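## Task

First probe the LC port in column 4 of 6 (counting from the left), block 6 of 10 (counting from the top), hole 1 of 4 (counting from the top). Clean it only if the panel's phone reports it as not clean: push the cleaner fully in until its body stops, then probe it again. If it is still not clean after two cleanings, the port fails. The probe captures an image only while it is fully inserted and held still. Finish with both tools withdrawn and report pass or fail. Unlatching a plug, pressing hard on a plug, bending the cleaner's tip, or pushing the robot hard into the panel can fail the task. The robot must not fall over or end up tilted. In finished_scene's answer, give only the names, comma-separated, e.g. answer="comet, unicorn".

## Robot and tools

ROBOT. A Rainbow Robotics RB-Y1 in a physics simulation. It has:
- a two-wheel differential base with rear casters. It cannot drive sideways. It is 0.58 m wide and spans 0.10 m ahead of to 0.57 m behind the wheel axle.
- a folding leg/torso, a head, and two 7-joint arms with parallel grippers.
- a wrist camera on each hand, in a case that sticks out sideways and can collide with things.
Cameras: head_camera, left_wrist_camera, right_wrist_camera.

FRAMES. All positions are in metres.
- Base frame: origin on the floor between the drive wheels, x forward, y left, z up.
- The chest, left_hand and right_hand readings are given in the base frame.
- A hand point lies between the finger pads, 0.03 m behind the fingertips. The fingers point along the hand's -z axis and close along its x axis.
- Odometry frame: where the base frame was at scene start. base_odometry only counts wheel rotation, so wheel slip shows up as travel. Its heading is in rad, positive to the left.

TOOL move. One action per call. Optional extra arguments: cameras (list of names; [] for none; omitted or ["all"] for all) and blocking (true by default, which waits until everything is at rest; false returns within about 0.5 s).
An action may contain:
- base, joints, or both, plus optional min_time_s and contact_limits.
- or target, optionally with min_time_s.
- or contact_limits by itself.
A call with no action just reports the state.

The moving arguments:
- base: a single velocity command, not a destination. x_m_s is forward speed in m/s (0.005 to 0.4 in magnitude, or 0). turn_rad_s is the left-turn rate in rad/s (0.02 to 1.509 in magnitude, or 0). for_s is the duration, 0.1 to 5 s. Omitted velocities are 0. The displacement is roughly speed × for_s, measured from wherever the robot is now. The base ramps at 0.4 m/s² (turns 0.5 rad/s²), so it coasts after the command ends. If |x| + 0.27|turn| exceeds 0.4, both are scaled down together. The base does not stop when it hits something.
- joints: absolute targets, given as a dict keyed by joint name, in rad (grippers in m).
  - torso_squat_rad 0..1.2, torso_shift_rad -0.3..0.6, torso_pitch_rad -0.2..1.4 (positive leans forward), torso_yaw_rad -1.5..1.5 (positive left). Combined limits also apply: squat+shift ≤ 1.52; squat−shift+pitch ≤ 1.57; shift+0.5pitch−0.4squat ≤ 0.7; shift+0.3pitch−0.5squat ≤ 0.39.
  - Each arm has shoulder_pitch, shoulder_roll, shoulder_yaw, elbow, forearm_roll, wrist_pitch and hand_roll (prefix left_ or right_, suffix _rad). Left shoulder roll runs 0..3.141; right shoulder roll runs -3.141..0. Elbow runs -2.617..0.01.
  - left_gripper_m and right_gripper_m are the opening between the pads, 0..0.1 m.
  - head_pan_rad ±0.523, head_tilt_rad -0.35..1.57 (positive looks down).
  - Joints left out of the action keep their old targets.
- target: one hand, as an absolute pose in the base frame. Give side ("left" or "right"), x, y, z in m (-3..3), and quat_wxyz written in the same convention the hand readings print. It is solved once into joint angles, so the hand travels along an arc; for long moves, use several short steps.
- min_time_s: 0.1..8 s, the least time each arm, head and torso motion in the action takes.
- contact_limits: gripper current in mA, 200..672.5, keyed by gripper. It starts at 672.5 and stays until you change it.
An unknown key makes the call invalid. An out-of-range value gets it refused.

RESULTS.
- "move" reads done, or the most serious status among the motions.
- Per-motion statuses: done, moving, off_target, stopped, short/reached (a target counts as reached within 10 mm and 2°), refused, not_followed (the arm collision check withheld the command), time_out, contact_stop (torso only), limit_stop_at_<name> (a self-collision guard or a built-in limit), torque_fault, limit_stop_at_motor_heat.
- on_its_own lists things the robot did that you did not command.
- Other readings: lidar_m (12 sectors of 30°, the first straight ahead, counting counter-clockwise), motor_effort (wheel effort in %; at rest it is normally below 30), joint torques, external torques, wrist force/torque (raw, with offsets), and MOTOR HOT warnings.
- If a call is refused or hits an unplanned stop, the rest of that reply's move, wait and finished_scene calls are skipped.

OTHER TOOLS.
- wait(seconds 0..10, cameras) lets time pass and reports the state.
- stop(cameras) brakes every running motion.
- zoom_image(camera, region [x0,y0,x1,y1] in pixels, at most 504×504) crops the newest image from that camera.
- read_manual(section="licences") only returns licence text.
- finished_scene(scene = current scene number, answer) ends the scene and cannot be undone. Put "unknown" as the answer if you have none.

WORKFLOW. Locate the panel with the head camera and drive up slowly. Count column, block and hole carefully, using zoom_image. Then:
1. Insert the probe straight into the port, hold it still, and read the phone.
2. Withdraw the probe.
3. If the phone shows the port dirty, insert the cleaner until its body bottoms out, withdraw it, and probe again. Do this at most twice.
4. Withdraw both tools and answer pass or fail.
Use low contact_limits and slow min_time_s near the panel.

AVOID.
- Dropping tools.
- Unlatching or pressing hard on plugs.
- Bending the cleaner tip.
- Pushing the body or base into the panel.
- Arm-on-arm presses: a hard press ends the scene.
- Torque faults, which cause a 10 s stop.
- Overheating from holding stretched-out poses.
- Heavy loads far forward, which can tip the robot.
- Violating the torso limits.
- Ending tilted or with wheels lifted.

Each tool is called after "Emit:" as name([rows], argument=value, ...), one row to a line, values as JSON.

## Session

Emit:
move()

Emit:
zoom_image(camera="head_camera", region=[430, 80, 810, 360])

Scene clock: 0.00 s.
Joint torques (N m): no reading
External joint torques (N m): no reading
Wrist force (N): no reading
Wrist torque (N m): no reading
Wrist force, peak (N): no reading
base_odometry: x=+0.000 y=+0.000 heading=+0.000
lidar_m: 1.49 1.20 1.99 2.33 2.38 3.11 4.39 3.51 2.47 2.34 2.26 1.21
base_status: not commanded
joint_positions: torso_squat_rad=+0.350 torso_shift_rad=+0.000 torso_pitch_rad=+0.000 torso_yaw_rad=+0.000 left_shoulder_pitch_rad=-0.029 left_shoulder_roll_rad=+0.013 left_shoulder_yaw_rad=-0.039 left_elbow_rad=-0.108 left_forearm_roll_rad=+0.019 left_wrist_pitch_rad=+0.000 left_hand_roll_rad=-0.021 left_gripper_m=+0.016 right_shoulder_pitch_rad=+0.037 right_shoulder_roll_rad=-0.776 right_shoulder_yaw_rad=+0.521 right_elbow_rad=-2.465 right_forearm_roll_rad=+0.593 right_wrist_pitch_rad=+0.976 right_hand_roll_rad=+0.439 right_gripper_m=+0.046 head_pan_rad=+0.000 head_tilt_rad=+0.400
joint_status: not commanded
wheel_motors_off: 0
motor_effort: left_wheel=+1 right_wheel=+2
chest: x=-0.2280 y=+0.0006 z=+1.2475 quat_wxyz=(+1.000, -0.001, +0.000, +0.000) (m; base frame)
left_hand: x=-0.1548 y=+0.2272 z=+0.5659 quat_wxyz=(+0.997, +0.005, -0.067, -0.025) (m; base frame)
right_hand: x=+0.1840 y=-0.2076 z=+1.1645 quat_wxyz=(+0.509, -0.480, -0.490, +0.520) (m; base frame)
pictures: head_camera, left_wrist_camera, right_wrist_camera
camera_calibration:
head_camera: T_world_to_cam=[[-0.000985281, -0.999411, 0.0342945, -0.0506513], [-0.361448, -0.03162, -0.931856, 1.33569], [0.932392, -0.0133138, -0.361204, 0.654749], [0, 0, 0, 1]] pos_world=[-0.127751, 0.000330201, 1.4829]
left_wrist_camera: T_world_to_cam=[[0.986573, -0.0804642, 0.142122, 0.0967674], [-0.13496, -0.891717, 0.432004, -0.0301564], [0.0919713, -0.445384, -0.890603, 0.700148], [0, 0, 0, 1]] pos_world=[-0.163932, 0.29273, 0.622829]
right_wrist_camera: T_world_to_cam=[[0.0107092, -0.999456, -0.0311841, -0.171221], [-0.531313, 0.0207319, -0.846922, 1.119], [0.847108, 0.0256384, -0.530802, 0.538773], [0, 0, 0, 1]] pos_world=[0.139974, -0.20814, 1.22835]

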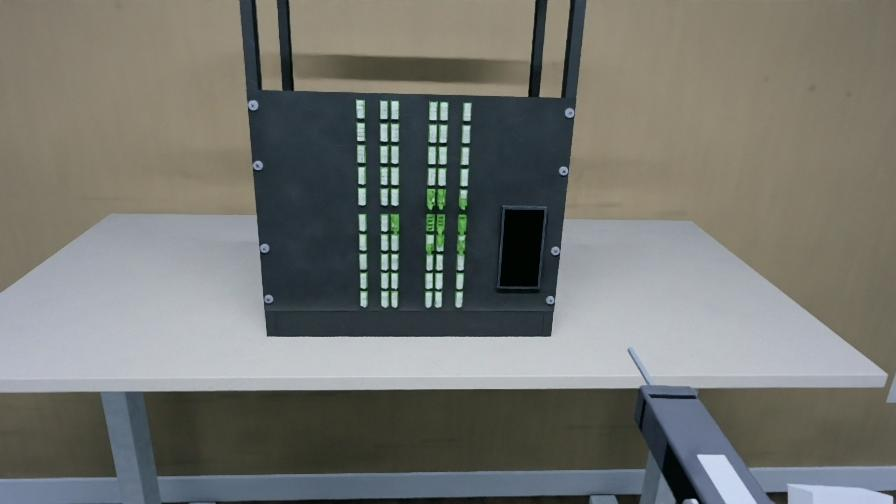

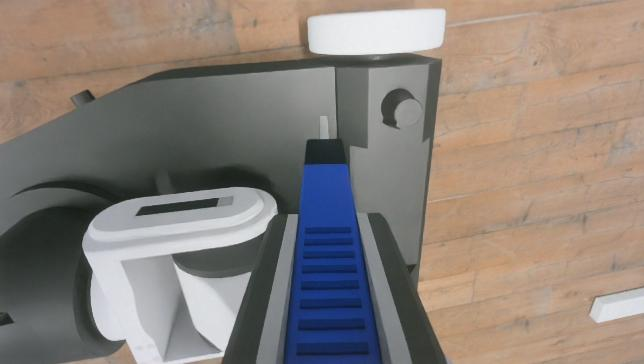

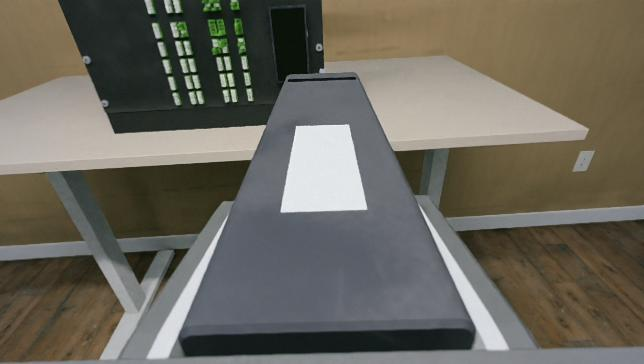

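Scaled by 1.326 from the camera's 896x504 image, which has a finer 1280x720 frame.

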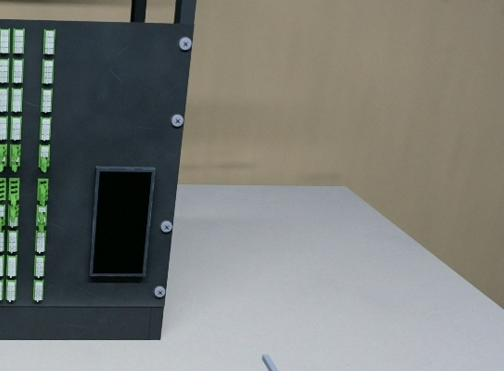

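Emit:
zoom_image(camera="head_camera", region=[400, 170, 500, 270])

Emit:
zoom_image(camera="right_wrist_camera", region=[180, 0, 280, 100])

Emit:
zoom_image(camera="left_wrist_camera", region=[270, 100, 390, 260])

Scaled by 5.040 from the camera's 896x504 image, which has a finer 1280x720 frame.

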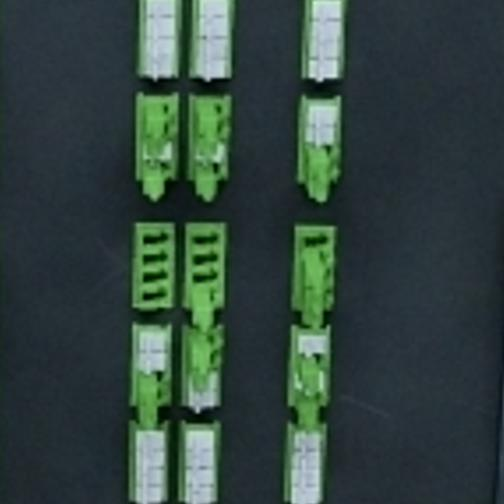

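Scaled by 5.040 from the camera's 644x364 image, which has a finer 1265x715 frame.

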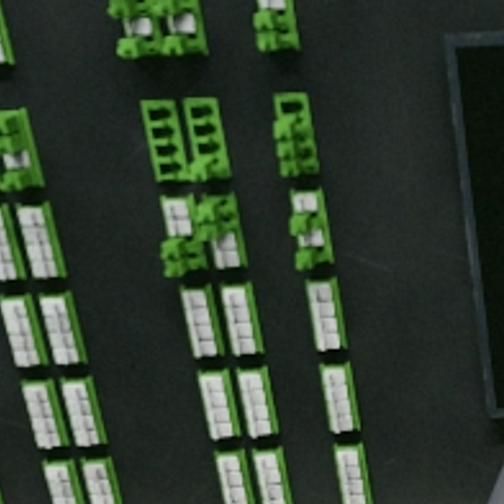

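Scaled by 3.150 from the camera's 644x364 image, which has a finer 920x520 frame.

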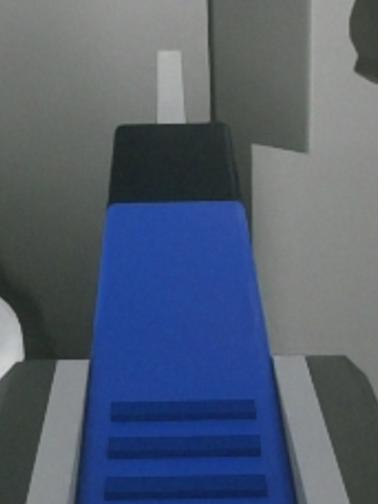

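Emit:
move(base={"turn_rad_s": -0.2, "for_s": 0.4}, joints={"left_shoulder_pitch_rad": 0.037, "left_shoulder_roll_rad": 0.776, "left_shoulder_yaw_rad": -0.521, "left_elbow_rad": -2.465, "left_forearm_roll_rad": -0.593, "left_wrist_pitch_rad": 0.976, "left_hand_roll_rad": -0.439, "head_tilt_rad": 0.5}, min_time_s=3)

Scene clock: 6.17 s.
Joint torques (N m): left_arm=[-7.34 6.71 5.67 -8.35 -1.33 -1.19 -0.09] | right_arm=[-8.8 -6.49 -5.96 -8.46 1.94 -1.14 -0.2]
External joint torques (N m): left_arm=[0.48 1.29 -0.39 -0.3 0.06 -0.36 -0.1] | right_arm=[-0.83 -0.09 0.28 -0.42 0.42 -0.29 -0.19]
Wrist force (N): left_arm=[0.4 -7.0 0.0] | right_arm=[2.9 4.1 2.7]
Wrist torque (N m): left_arm=[0.52 -0.04 -0.01] | right_arm=[0.48 0.38 -0.15]
Wrist force, peak (N): left_arm=[0.5 -7.9 0.6] | right_arm=[3.4 4.7 2.3]
move: done
base_odometry: x=+0.000 y=+0.000 heading=-0.079
lidar_m: 1.49 1.20 1.86 2.33 2.35 2.92 4.38 3.86 2.55 2.33 2.36 1.21
base_status: done (sent for 0.4 of 0.4 s)
joint_positions: torso_squat_rad=+0.350 torso_shift_rad=+0.000 torso_pitch_rad=+0.000 torso_yaw_rad=+0.000 left_shoulder_pitch_rad=+0.037 left_shoulder_roll_rad=+0.776 left_shoulder_yaw_rad=-0.521 left_elbow_rad=-2.465 left_forearm_roll_rad=-0.593 left_wrist_pitch_rad=+0.976 left_hand_roll_rad=-0.439 left_gripper_m=+0.016 right_shoulder_pitch_rad=+0.037 right_shoulder_roll_rad=-0.776 right_shoulder_yaw_rad=+0.521 right_elbow_rad=-2.465 right_forearm_roll_rad=+0.593 right_wrist_pitch_rad=+0.976 right_hand_roll_rad=+0.439 right_gripper_m=+0.046 head_pan_rad=+0.000 head_tilt_rad=+0.500
joint_status: all done
wheel_motors_off: 0
motor_effort: left_wheel=+13(37) right_wheel=+0(24)
chest: x=-0.2280 y=+0.0006 z=+1.2475 quat_wxyz=(+1.000, -0.001, +0.000, +0.000) (m; base frame)
left_hand: x=+0.1841 y=+0.2087 z=+1.1642 quat_wxyz=(+0.509, +0.480, -0.491, -0.519) (m; base frame)
right_hand: x=+0.1840 y=-0.2076 z=+1.1645 quat_wxyz=(+0.509, -0.480, -0.490, +0.520) (m; base frame)
pictures: head_camera, left_wrist_camera, right_wrist_camera
camera_calibration:
head_camera: T_world_to_cam=[[0.00235345, -0.99941, 0.0342662, -0.0499172], [-0.452658, -0.0316194, -0.891124, 1.25794], [0.891681, -0.0134136, -0.452465, 0.778478], [0, 0, 0, 1]] pos_world=[-0.12462, 0.000329789, 1.47493]
left_wrist_camera: T_world_to_cam=[[-0.0303837, -0.999149, -0.0278903, 0.252828], [-0.501947, 0.0393818, -0.864001, 1.12262], [0.864365, -0.0122521, -0.502716, 0.509373], [0, 0, 0, 1]] pos_world=[0.130894, 0.214643, 1.23307]
right_wrist_camera: T_world_to_cam=[[0.0106207, -0.999459, -0.0311337, -0.171273], [-0.531428, 0.0207326, -0.846849, 1.11898], [0.847037, 0.0255395, -0.530921, 0.538822], [0, 0, 0, 1]] pos_world=[0.140074, -0.208141, 1.22835]

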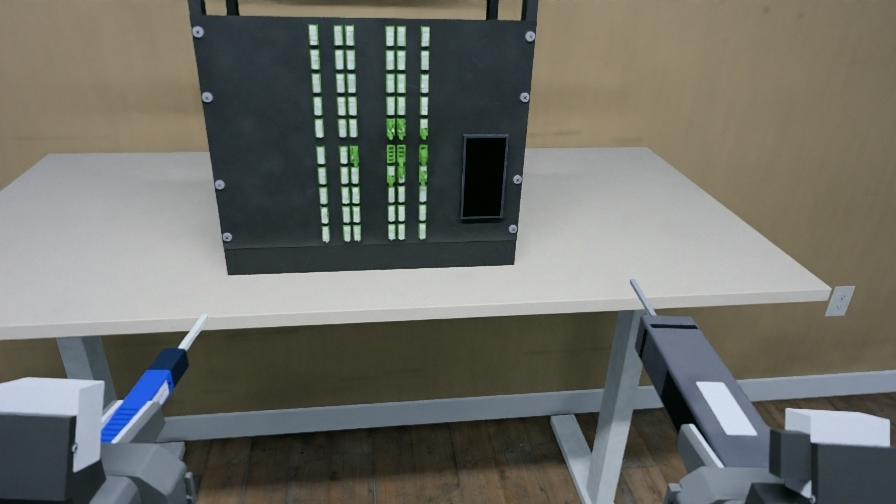

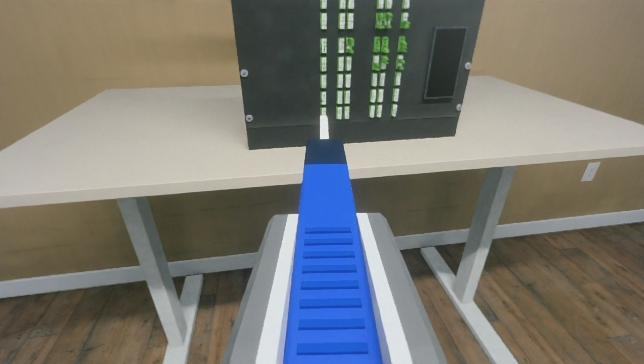

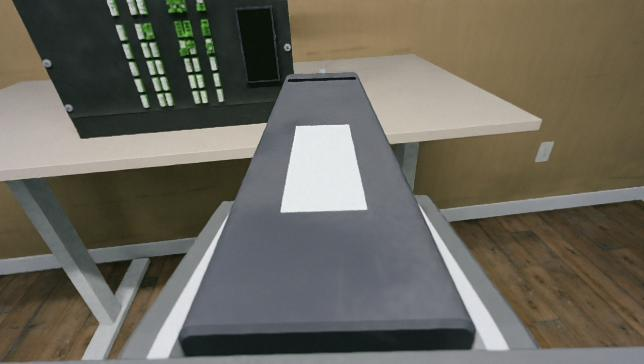

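Emit:
move(base={"x_m_s": 0.25, "for_s": 1.22}, cameras=[])

Emit:
move(base={"turn_rad_s": 0.25, "for_s": 0.62}, joints={"head_tilt_rad": 0.55})

Emit:
zoom_image(camera="head_camera", region=[400, 120, 500, 220])

Scene clock: 8.90 s.
Joint torques (N m): left_arm=[-7.97 6.62 5.53 -8.56 -1.37 -1.09 0.02] | right_arm=[-9.02 -6.09 -6.17 -8.58 2.07 -1.03 0.02]
External joint torques (N m): left_arm=[-0.15 1.21 -0.54 -0.51 0.01 -0.26 0.01] | right_arm=[-1.06 0.31 0.07 -0.53 0.55 -0.19 0.02]
Wrist force (N): left_arm=[0.3 -7.0 0.1] | right_arm=[3.1 4.4 2.3]
Wrist torque (N m): left_arm=[0.50 -0.05 -0.01] | right_arm=[0.44 0.40 -0.15]
Wrist force, peak (N): left_arm=[0.3 -7.3 0.4] | right_arm=[3.4 4.5 2.9]
move: done
base_odometry: x=+0.307 y=-0.025 heading=-0.080
lidar_m: 1.19 1.19 0.98 2.37 2.39 2.97 4.69 3.80 2.49 2.29 1.98 0.93
base_status: done (sent for 1.23 of 1.23 s)
joint_positions: torso_squat_rad=+0.350 torso_shift_rad=+0.000 torso_pitch_rad=+0.000 torso_yaw_rad=+0.000 left_shoulder_pitch_rad=+0.037 left_shoulder_roll_rad=+0.776 left_shoulder_yaw_rad=-0.521 left_elbow_rad=-2.465 left_forearm_roll_rad=-0.593 left_wrist_pitch_rad=+0.976 left_hand_roll_rad=-0.439 left_gripper_m=+0.016 right_shoulder_pitch_rad=+0.037 right_shoulder_roll_rad=-0.776 right_shoulder_yaw_rad=+0.521 right_elbow_rad=-2.465 right_forearm_roll_rad=+0.592 right_wrist_pitch_rad=+0.976 right_hand_roll_rad=+0.439 right_gripper_m=+0.046 head_pan_rad=+0.000 head_tilt_rad=+0.500
joint_status: not commanded
wheel_motors_off: 0
motor_effort: left_wheel=-6(44) right_wheel=+4(41)
chest: x=-0.2279 y=+0.0006 z=+1.2475 quat_wxyz=(+1.000, -0.001, +0.000, +0.000) (m; base frame)
left_hand: x=+0.1841 y=+0.2087 z=+1.1641 quat_wxyz=(+0.509, +0.480, -0.491, -0.519) (m; base frame)
right_hand: x=+0.1841 y=-0.2077 z=+1.1643 quat_wxyz=(+0.509, -0.480, -0.490, +0.520) (m; base frame)
pictures: none
No camera images: "cameras" was empty.

Scene clock: 10.40 s.
Joint torques (N m): left_arm=[-7.64 6.36 5.54 -8.63 -1.37 -1.17 -0.23] | right_arm=[-9.58 -7.07 -6 -8.7 2.04 -1.07 -0.05]
External joint torques (N m): left_arm=[0.19 0.94 -0.53 -0.58 0.01 -0.33 -0.25] | right_arm=[-1.61 -0.68 0.24 -0.64 0.52 -0.23 -0.05]
Wrist force (N): left_arm=[0.2 -6.9 -0.1] | right_arm=[3.3 4.4 2.6]
Wrist torque (N m): left_arm=[0.50 -0.06 0.01] | right_arm=[0.45 0.41 -0.16]
Wrist force, peak (N): left_arm=[0.4 -7.3 -0.2] | right_arm=[3.4 4.5 2.4]
move: done
base_odometry: x=+0.307 y=-0.025 heading=+0.078
lidar_m: 1.18 0.98 1.71 2.37 2.47 3.41 4.69 3.20 2.37 2.29 1.65 0.93
base_status: done (sent for 0.63 of 0.63 s)
joint_positions: torso_squat_rad=+0.350 torso_shift_rad=+0.000 torso_pitch_rad=+0.000 torso_yaw_rad=+0.000 left_shoulder_pitch_rad=+0.037 left_shoulder_roll_rad=+0.776 left_shoulder_yaw_rad=-0.521 left_elbow_rad=-2.465 left_forearm_roll_rad=-0.593 left_wrist_pitch_rad=+0.976 left_hand_roll_rad=-0.439 left_gripper_m=+0.016 right_shoulder_pitch_rad=+0.037 right_shoulder_roll_rad=-0.776 right_shoulder_yaw_rad=+0.521 right_elbow_rad=-2.465 right_forearm_roll_rad=+0.592 right_wrist_pitch_rad=+0.976 right_hand_roll_rad=+0.439 right_gripper_m=+0.046 head_pan_rad=+0.000 head_tilt_rad=+0.550
joint_status: all done
wheel_motors_off: 0
motor_effort: left_wheel=-10(36) right_wheel=-3(33)
chest: x=-0.2279 y=+0.0006 z=+1.2475 quat_wxyz=(+1.000, -0.001, +0.000, +0.000) (m; base frame)
left_hand: x=+0.1841 y=+0.2086 z=+1.1641 quat_wxyz=(+0.509, +0.480, -0.491, -0.519) (m; base frame)
right_hand: x=+0.1841 y=-0.2077 z=+1.1643 quat_wxyz=(+0.509, -0.480, -0.490, +0.520) (m; base frame)
pictures: head_camera, left_wrist_camera, right_wrist_camera
camera_calibration:
head_camera: T_world_to_cam=[[0.00393259, -0.999412, 0.0340689, -0.0493963], [-0.496785, -0.0315202, -0.867301, 1.21446], [0.867865, -0.0135142, -0.496616, 0.837386], [0, 0, 0, 1]] pos_world=[-0.123218, 0.000229374, 1.47084]
left_wrist_camera: T_world_to_cam=[[-0.0304393, -0.999145, -0.0279699, 0.252836], [-0.502137, 0.0394813, -0.863887, 1.12254], [0.864252, -0.0122514, -0.502909, 0.509537], [0, 0, 0, 1]] pos_world=[0.130995, 0.214543, 1.23307]
right_wrist_camera: T_world_to_cam=[[0.0105565, -0.999457, -0.0312225, -0.171261], [-0.531735, 0.0208327, -0.846654, 1.11863], [0.846845, 0.0255398, -0.531226, 0.53912], [0, 0, 0, 1]] pos_world=[0.140074, -0.208241, 1.22814]

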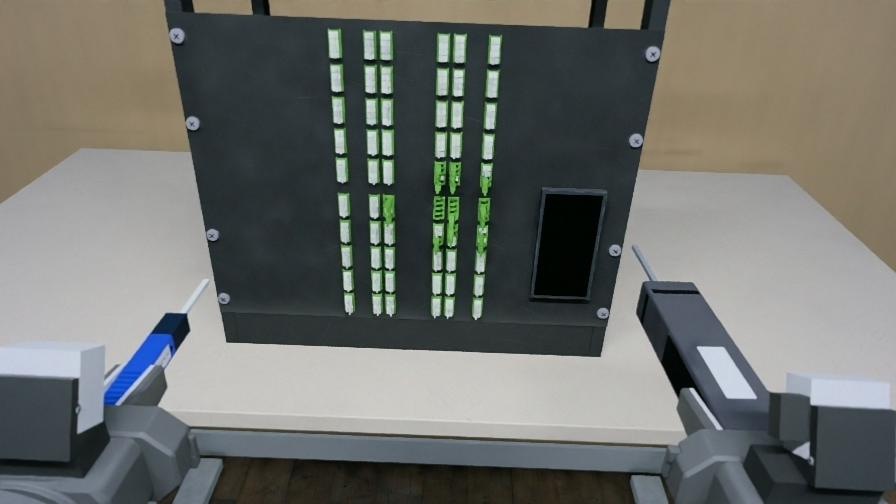

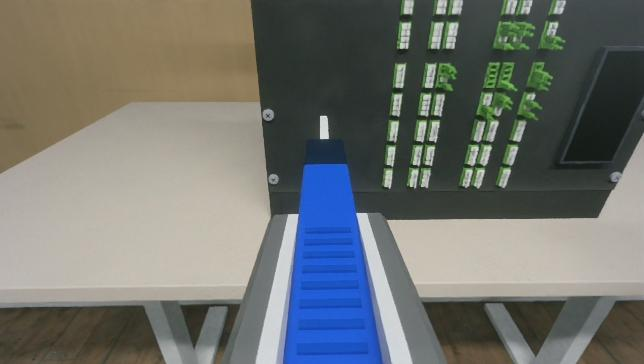

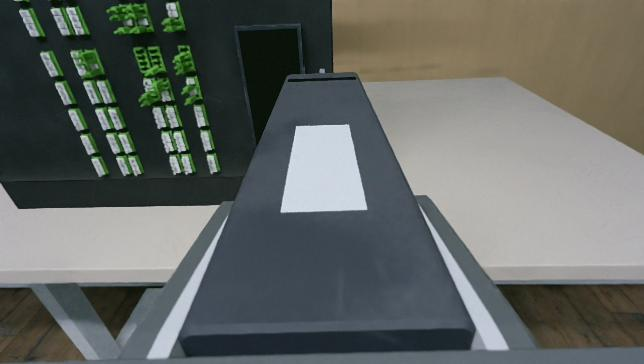

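Scaled by 5.040 from the camera's 896x504 image, which has a finer 1280x720 frame.

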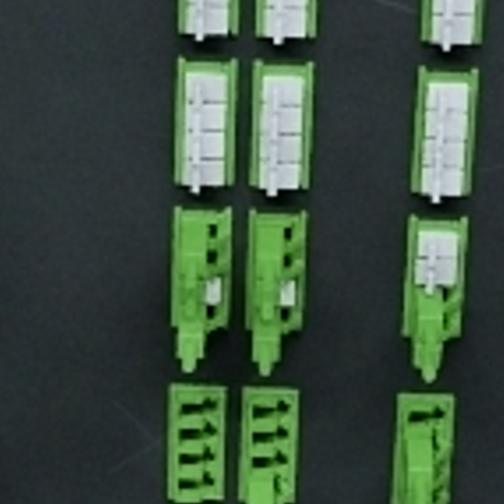

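Emit:
zoom_image(camera="head_camera", region=[160, 20, 200, 50])

Emit:
zoom_image(camera="head_camera", region=[205, 285, 245, 315])

Emit:
zoom_image(camera="head_camera", region=[635, 40, 675, 70])

Emit:
zoom_image(camera="head_camera", region=[585, 300, 625, 330])

Emit:
zoom_image(camera="head_camera", region=[425, 190, 475, 250])

Scaled by 12.600 from the camera's 896x504 image, which has a finer 1280x720 frame.

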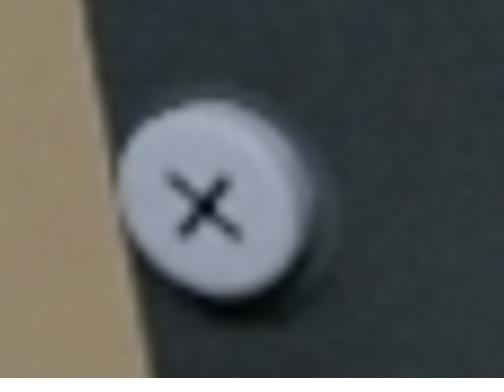

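Scaled by 12.600 from the camera's 896x504 image, which has a finer 1280x720 frame.

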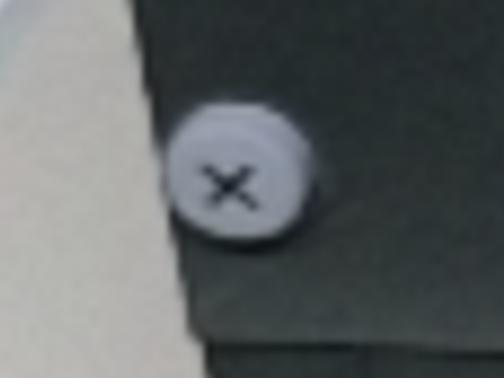

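Scaled by 12.600 from the camera's 896x504 image, which has a finer 1280x720 frame.

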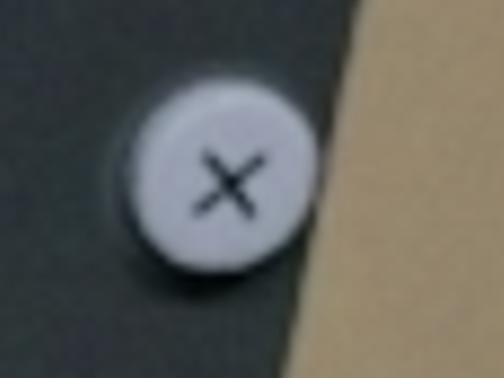

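Scaled by 12.600 from the camera's 896x504 image, which has a finer 1280x720 frame.

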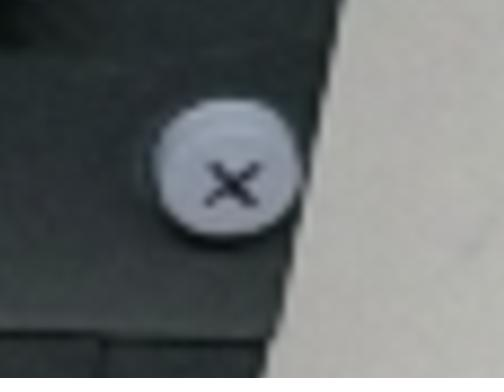

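Scaled by 8.400 from the camera's 896x504 image, which has a finer 1280x720 frame.

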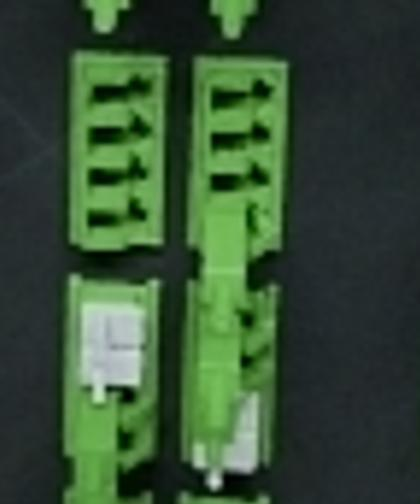

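Emit:
zoom_image(camera="head_camera", region=[430, 192, 450, 222])

Emit:
zoom_image(camera="right_wrist_camera", region=[300, 50, 340, 90])

Emit:
zoom_image(camera="left_wrist_camera", region=[300, 100, 350, 150])

Emit:
zoom_image(camera="left_wrist_camera", region=[480, 40, 560, 120])

Scaled by 16.800 from the camera's 896x504 image, which has a finer 1280x720 frame.

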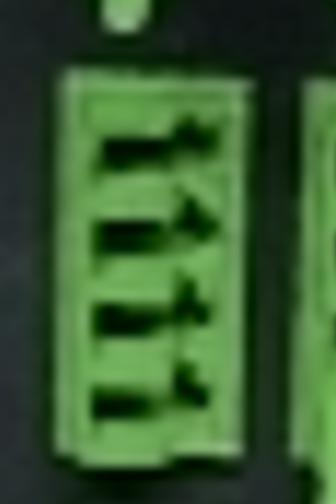

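Scaled by 12.600 from the camera's 644x364 image, which has a finer 1265x715 frame.

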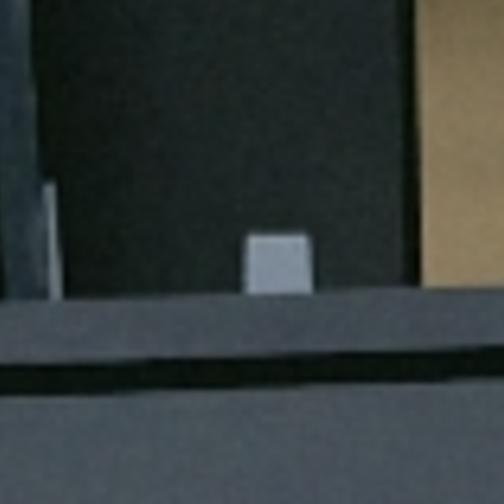

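Scaled by 10.080 from the camera's 644x364 image, which has a finer 920x520 frame.

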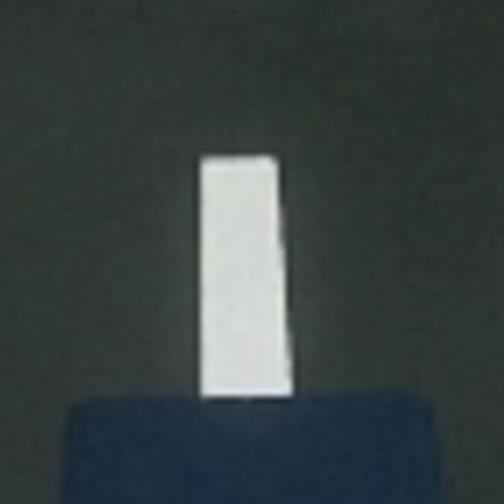

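Scaled by 6.300 from the camera's 644x364 image, which has a finer 920x520 frame.

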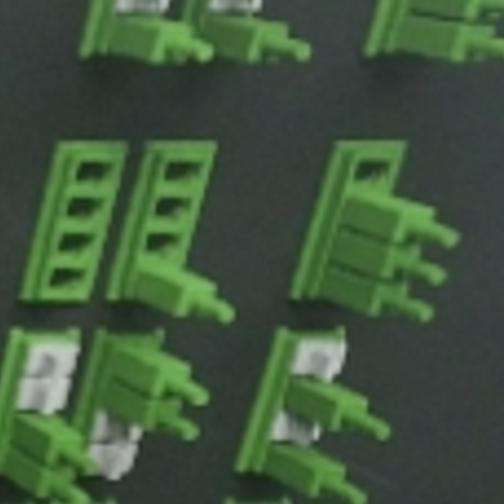

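Emit:
move(target={"side": "right", "x": 0.2, "y": 0.0023, "z": 1.165, "quat_wxyz": [0.50929, -0.50071, -0.49079, 0.49921]}, min_time_s=1.5)

Emit:
zoom_image(camera="right_wrist_camera", region=[300, 20, 360, 80])

Emit:
zoom_image(camera="head_camera", region=[420, 180, 470, 240])

Scene clock: 15.97 s.
Joint torques (N m): left_arm=[-7.95 6.54 5.02 -8.44 -1.46 -1.17 -0.17] | right_arm=[-12.83 5.92 -2.02 -8.92 2.04 -1.26 0.13]
External joint torques (N m): left_arm=[-0.13 1.13 -1.04 -0.39 -0.08 -0.34 -0.18] | right_arm=[-1.92 -0.38 0.32 -0.12 0.46 -0.17 0.13]
Wrist force (N): left_arm=[0.4 -7.0 -0.2] | right_arm=[3.6 4.5 2.7]
Wrist torque (N m): left_arm=[0.52 -0.06 0.00] | right_arm=[0.44 0.44 -0.16]
Wrist force, peak (N): left_arm=[0.2 -7.3 -0.1] | right_arm=[3.8 4.7 2.8]
move: done
base_odometry: x=+0.307 y=-0.025 heading=+0.078
lidar_m: 1.18 0.97 1.71 2.37 2.47 3.41 4.69 3.20 2.37 2.29 1.65 0.93
base_status: not commanded
joint_positions: torso_squat_rad=+0.350 torso_shift_rad=+0.000 torso_pitch_rad=+0.000 torso_yaw_rad=+0.000 left_shoulder_pitch_rad=+0.037 left_shoulder_roll_rad=+0.776 left_shoulder_yaw_rad=-0.521 left_elbow_rad=-2.465 left_forearm_roll_rad=-0.593 left_wrist_pitch_rad=+0.976 left_hand_roll_rad=-0.439 left_gripper_m=+0.016 right_shoulder_pitch_rad=-0.274 right_shoulder_roll_rad=-0.043 right_shoulder_yaw_rad=+0.906 right_elbow_rad=-2.002 right_forearm_roll_rad=+1.053 right_wrist_pitch_rad=+1.214 right_hand_roll_rad=+0.580 right_gripper_m=+0.046 head_pan_rad=+0.000 head_tilt_rad=+0.550
joint_status: all done
wheel_motors_off: 0
motor_effort: left_wheel=-10(12) right_wheel=-3(4)
chest: x=-0.2279 y=+0.0006 z=+1.2475 quat_wxyz=(+1.000, -0.001, +0.000, +0.000) (m; base frame)
left_hand: x=+0.1841 y=+0.2087 z=+1.1641 quat_wxyz=(+0.509, +0.480, -0.491, -0.519) (m; base frame)
right_hand: x=+0.1999 y=+0.0023 z=+1.1649 quat_wxyz=(+0.509, -0.500, -0.491, +0.500) (m; base frame)
right_hand_status: reached (checked arc, planned for 1.5 s): 0 mm and 0.1 deg off.
pictures: head_camera, left_wrist_camera, right_wrist_camera
camera_calibration:
head_camera: T_world_to_cam=[[0.00393259, -0.999412, 0.0340689, -0.0492964], [-0.496785, -0.0315202, -0.867301, 1.21446], [0.867865, -0.0135142, -0.496616, 0.837387], [0, 0, 0, 1]] pos_world=[-0.123218, 0.000329374, 1.47084]
left_wrist_camera: T_world_to_cam=[[-0.0304762, -0.999148, -0.0278335, 0.252774], [-0.502136, 0.0393819, -0.863891, 1.12256], [0.864251, -0.0123519, -0.502909, 0.509559], [0, 0, 0, 1]] pos_world=[0.130995, 0.214644, 1.23307]
right_wrist_camera: T_world_to_cam=[[-0.0283829, -0.999071, -0.0324335, 0.0476724], [-0.495511, 0.0422418, -0.867574, 1.14028], [0.868138, -0.00855309, -0.496249, 0.475683], [0, 0, 0, 1]] pos_world=[0.153414, 0.00352935, 1.22688]

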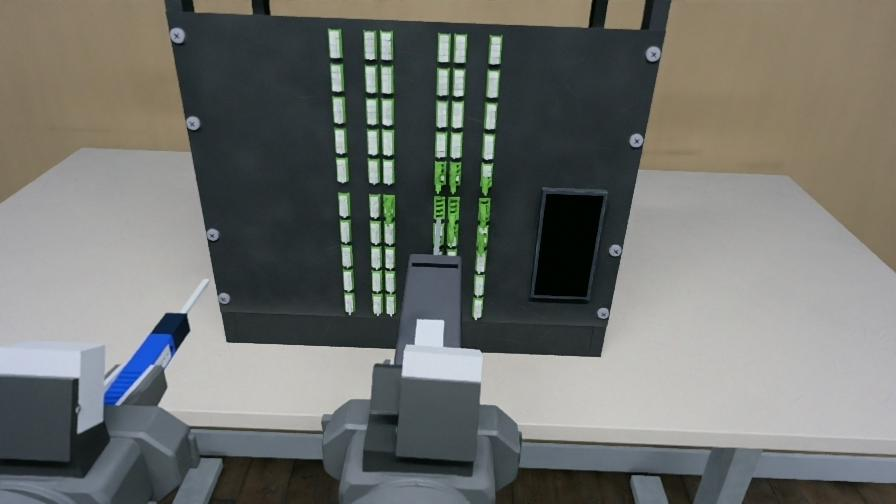

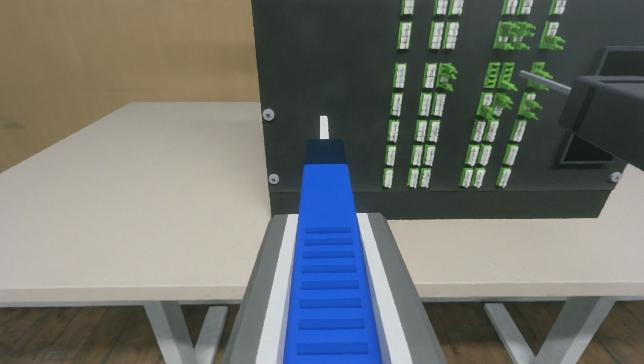

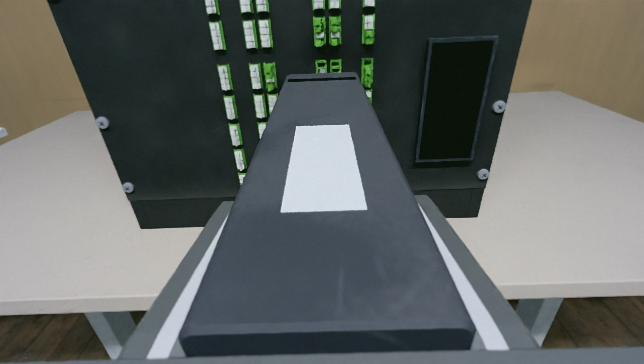

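Scaled by 8.400 from the camera's 644x364 image, which has a finer 1265x715 frame.

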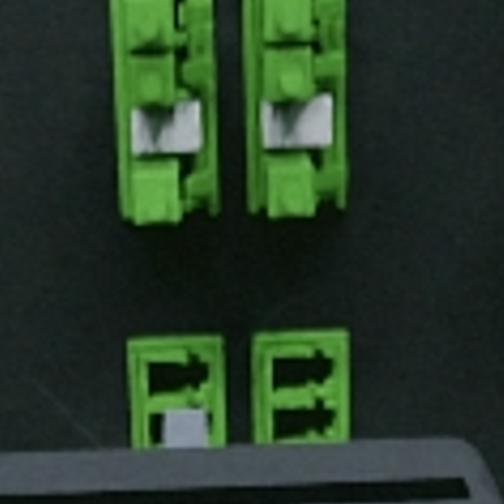

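Scaled by 8.400 from the camera's 896x504 image, which has a finer 1280x720 frame.

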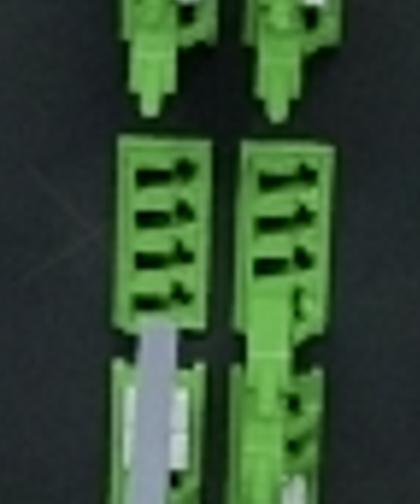

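Emit:
zoom_image(camera="right_wrist_camera", region=[90, 108, 120, 138])

Emit:
zoom_image(camera="right_wrist_camera", region=[113, 173, 143, 203])

Emit:
zoom_image(camera="right_wrist_camera", region=[484, 92, 514, 122])

Emit:
zoom_image(camera="right_wrist_camera", region=[468, 160, 498, 190])

Emit:
zoom_image(camera="right_wrist_camera", region=[312, 55, 332, 80])

Emit:
zoom_image(camera="head_camera", region=[430, 192, 450, 222])

Scaled by 16.800 from the camera's 644x364 image, which has a finer 1265x715 frame.

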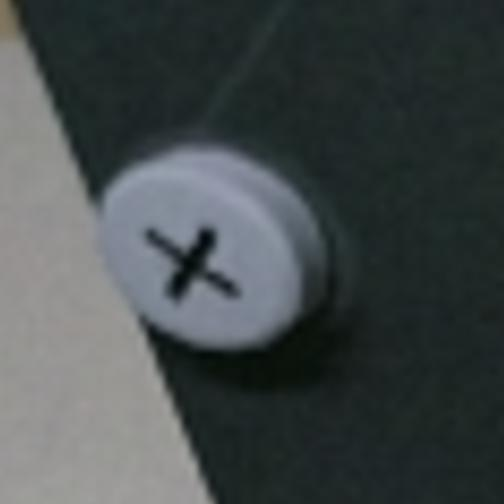

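Scaled by 16.800 from the camera's 644x364 image, which has a finer 1265x715 frame.

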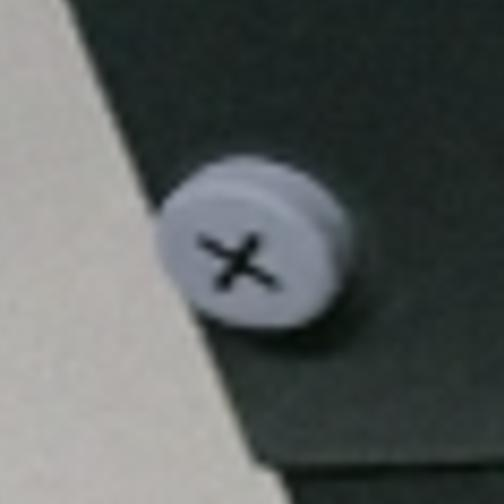

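Scaled by 16.800 from the camera's 644x364 image, which has a finer 1265x715 frame.

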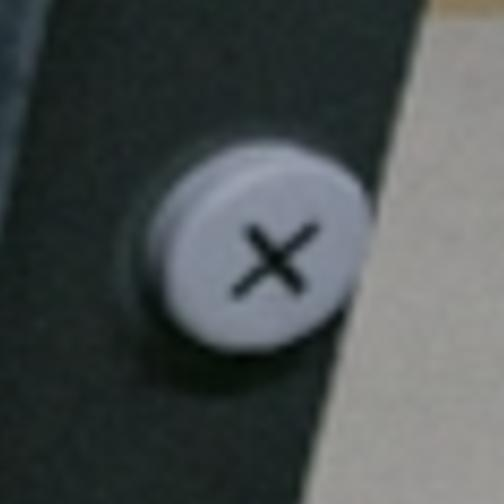

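Scaled by 16.800 from the camera's 644x364 image, which has a finer 1265x715 frame.

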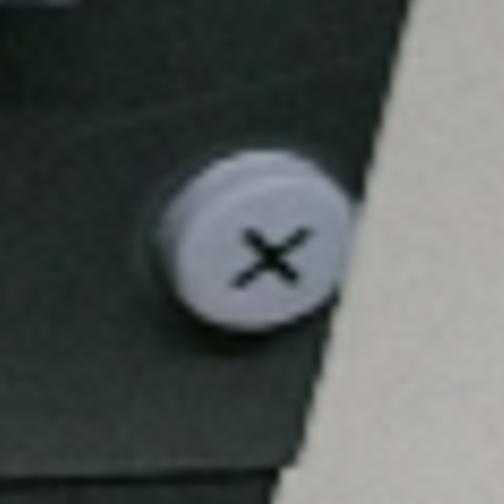

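Scaled by 20.160 from the camera's 644x364 image, which has a finer 1265x715 frame.

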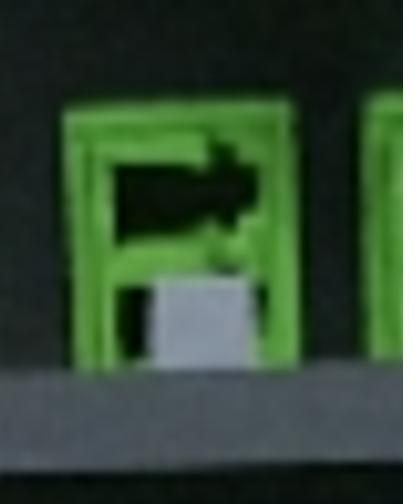

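Scaled by 16.800 from the camera's 896x504 image, which has a finer 1280x720 frame.

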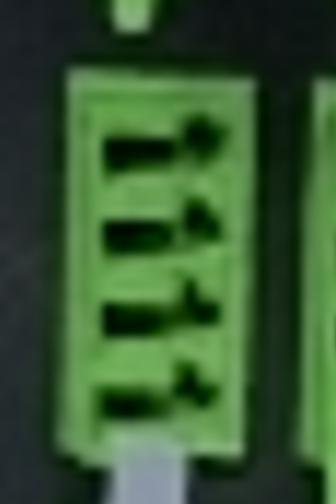

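Emit:
zoom_image(camera="right_wrist_camera", region=[170, 300, 220, 350])

Emit:
zoom_image(camera="right_wrist_camera", region=[440, 295, 490, 345])

Emit:
zoom_image(camera="right_wrist_camera", region=[270, 70, 310, 110])

Emit:
zoom_image(camera="right_wrist_camera", region=[335, 70, 375, 110])

Scaled by 10.080 from the camera's 644x364 image, which has a finer 1265x715 frame.

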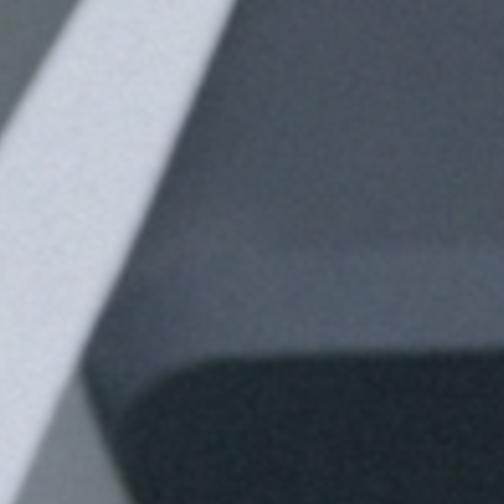

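Scaled by 10.080 from the camera's 644x364 image, which has a finer 1265x715 frame.

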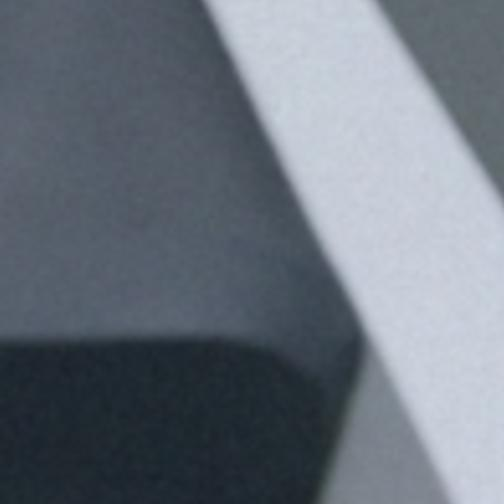

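Scaled by 12.600 from the camera's 644x364 image, which has a finer 1265x715 frame.

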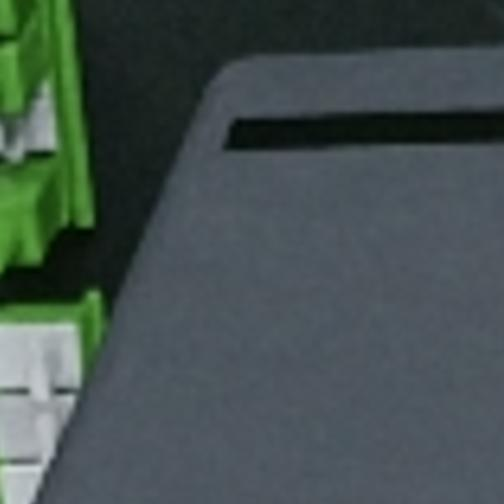

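Scaled by 12.600 from the camera's 644x364 image, which has a finer 1265x715 frame.

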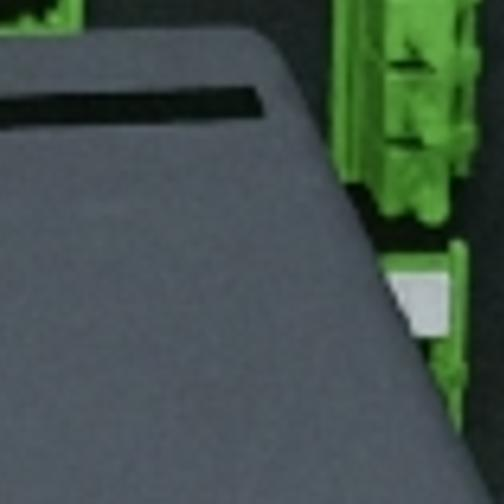

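Emit:
move(target={"side": "right", "x": 0.238, "y": 0.0035, "z": 1.1621, "quat_wxyz": [0.50929, -0.50071, -0.49079, 0.49921]}, min_time_s=1.2)

Emit:
zoom_image(camera="right_wrist_camera", region=[312, 55, 332, 80])

Emit:
zoom_image(camera="head_camera", region=[430, 192, 450, 222])

Emit:
zoom_image(camera="left_wrist_camera", region=[470, 50, 550, 110])

Scene clock: 20.77 s.
Joint torques (N m): left_arm=[-7.78 6.59 5.18 -8.54 -1.33 -1.18 -0.27] | right_arm=[-15.84 6.31 -4.03 -8.88 1.84 -1.54 -0.31]
External joint torques (N m): left_arm=[0.04 1.17 -0.88 -0.49 0.06 -0.34 -0.28] | right_arm=[-3.03 0.61 -1.26 0.07 0.26 -0.52 -0.3]
Wrist force (N): left_arm=[0.2 -7.0 0.1] | right_arm=[3.1 4.1 2.9]
Wrist torque (N m): left_arm=[0.52 -0.08 0.00] | right_arm=[0.47 0.40 -0.18]
Wrist force, peak (N): left_arm=[0.5 -7.2 0.1] | right_arm=[3.3 4.7 3.0]
move: done
base_odometry: x=+0.307 y=-0.025 heading=+0.078
lidar_m: 1.18 0.98 1.70 2.37 2.47 3.41 4.69 3.20 2.36 2.29 1.65 0.93
base_status: not commanded
joint_positions: torso_squat_rad=+0.350 torso_shift_rad=+0.000 torso_pitch_rad=+0.000 torso_yaw_rad=+0.000 left_shoulder_pitch_rad=+0.037 left_shoulder_roll_rad=+0.776 left_shoulder_yaw_rad=-0.521 left_elbow_rad=-2.465 left_forearm_roll_rad=-0.593 left_wrist_pitch_rad=+0.976 left_hand_roll_rad=-0.439 left_gripper_m=+0.016 right_shoulder_pitch_rad=-0.359 right_shoulder_roll_rad=-0.031 right_shoulder_yaw_rad=+0.820 right_elbow_rad=-1.877 right_forearm_roll_rad=+0.995 right_wrist_pitch_rad=+1.150 right_hand_roll_rad=+0.542 right_gripper_m=+0.046 head_pan_rad=+0.000 head_tilt_rad=+0.550
joint_status: all done
wheel_motors_off: 0
motor_effort: left_wheel=-9(12) right_wheel=-2(4)
chest: x=-0.2279 y=+0.0006 z=+1.2475 quat_wxyz=(+1.000, -0.001, +0.000, +0.000) (m; base frame)
left_hand: x=+0.1841 y=+0.2087 z=+1.1641 quat_wxyz=(+0.509, +0.480, -0.491, -0.519) (m; base frame)
right_hand: x=+0.2377 y=+0.0033 z=+1.1618 quat_wxyz=(+0.509, -0.501, -0.490, +0.500) (m; base frame)
right_hand_status: reached (checked arc, planned for 1.2 s): 1 mm and 0.1 deg off.
pictures: head_camera, left_wrist_camera, right_wrist_camera
camera_calibration:
head_camera: T_world_to_cam=[[0.00393259, -0.999412, 0.0340689, -0.0492964], [-0.496785, -0.0315202, -0.867301, 1.21446], [0.867865, -0.0135142, -0.496616, 0.837387], [0, 0, 0, 1]] pos_world=[-0.123218, 0.000329374, 1.47084]
left_wrist_camera: T_world_to_cam=[[-0.0304762, -0.999148, -0.0278335, 0.252774], [-0.502136, 0.0393819, -0.863891, 1.12256], [0.864251, -0.0123519, -0.502909, 0.509559], [0, 0, 0, 1]] pos_world=[0.130995, 0.214644, 1.23307]
right_wrist_camera: T_world_to_cam=[[-0.0286885, -0.999071, -0.0321439, 0.0494432], [-0.495692, 0.0421438, -0.867475, 1.15613], [0.868024, -0.0089531, -0.496441, 0.441682], [0, 0, 0, 1]] pos_world=[0.191114, 0.00462778, 1.22378]

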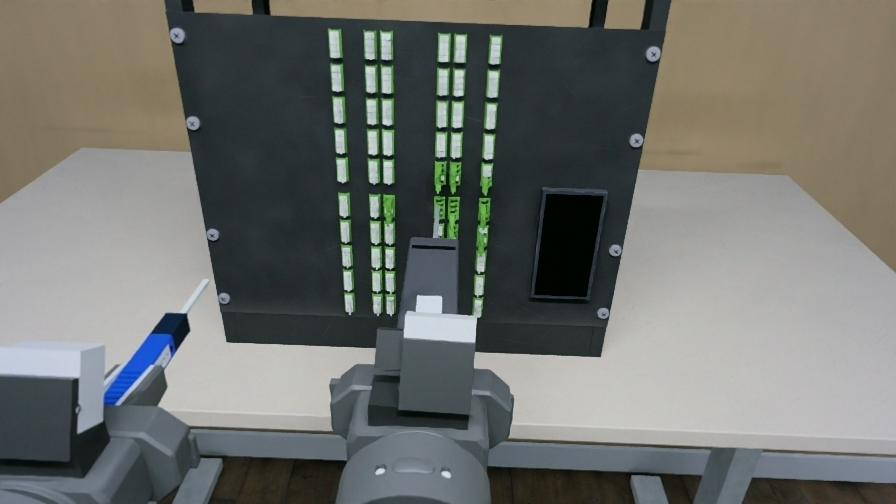

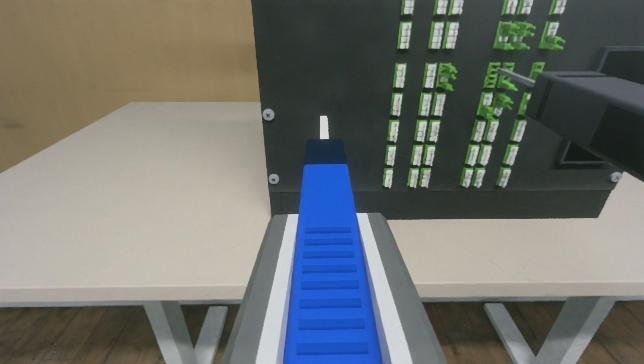

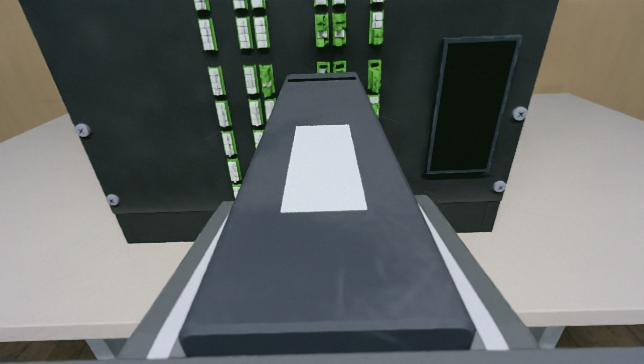

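Scaled by 20.160 from the camera's 644x364 image, which has a finer 1265x715 frame.

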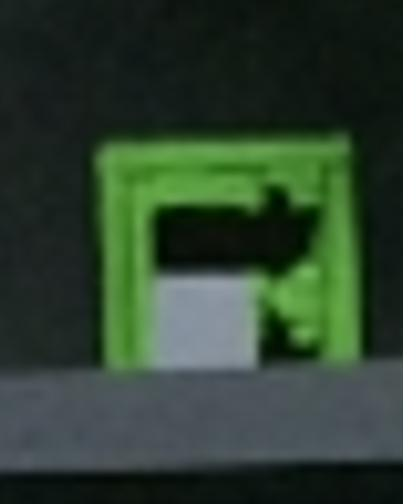

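Scaled by 16.800 from the camera's 896x504 image, which has a finer 1280x720 frame.

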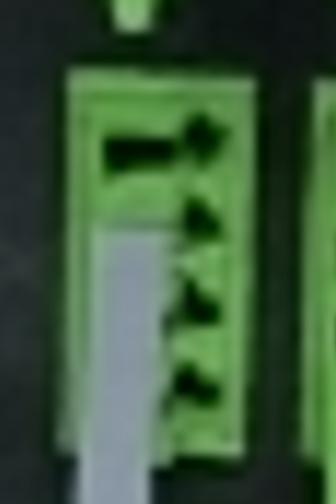

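Scaled by 6.300 from the camera's 644x364 image, which has a finer 920x520 frame.

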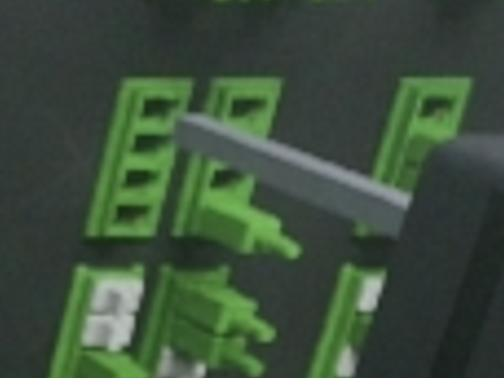

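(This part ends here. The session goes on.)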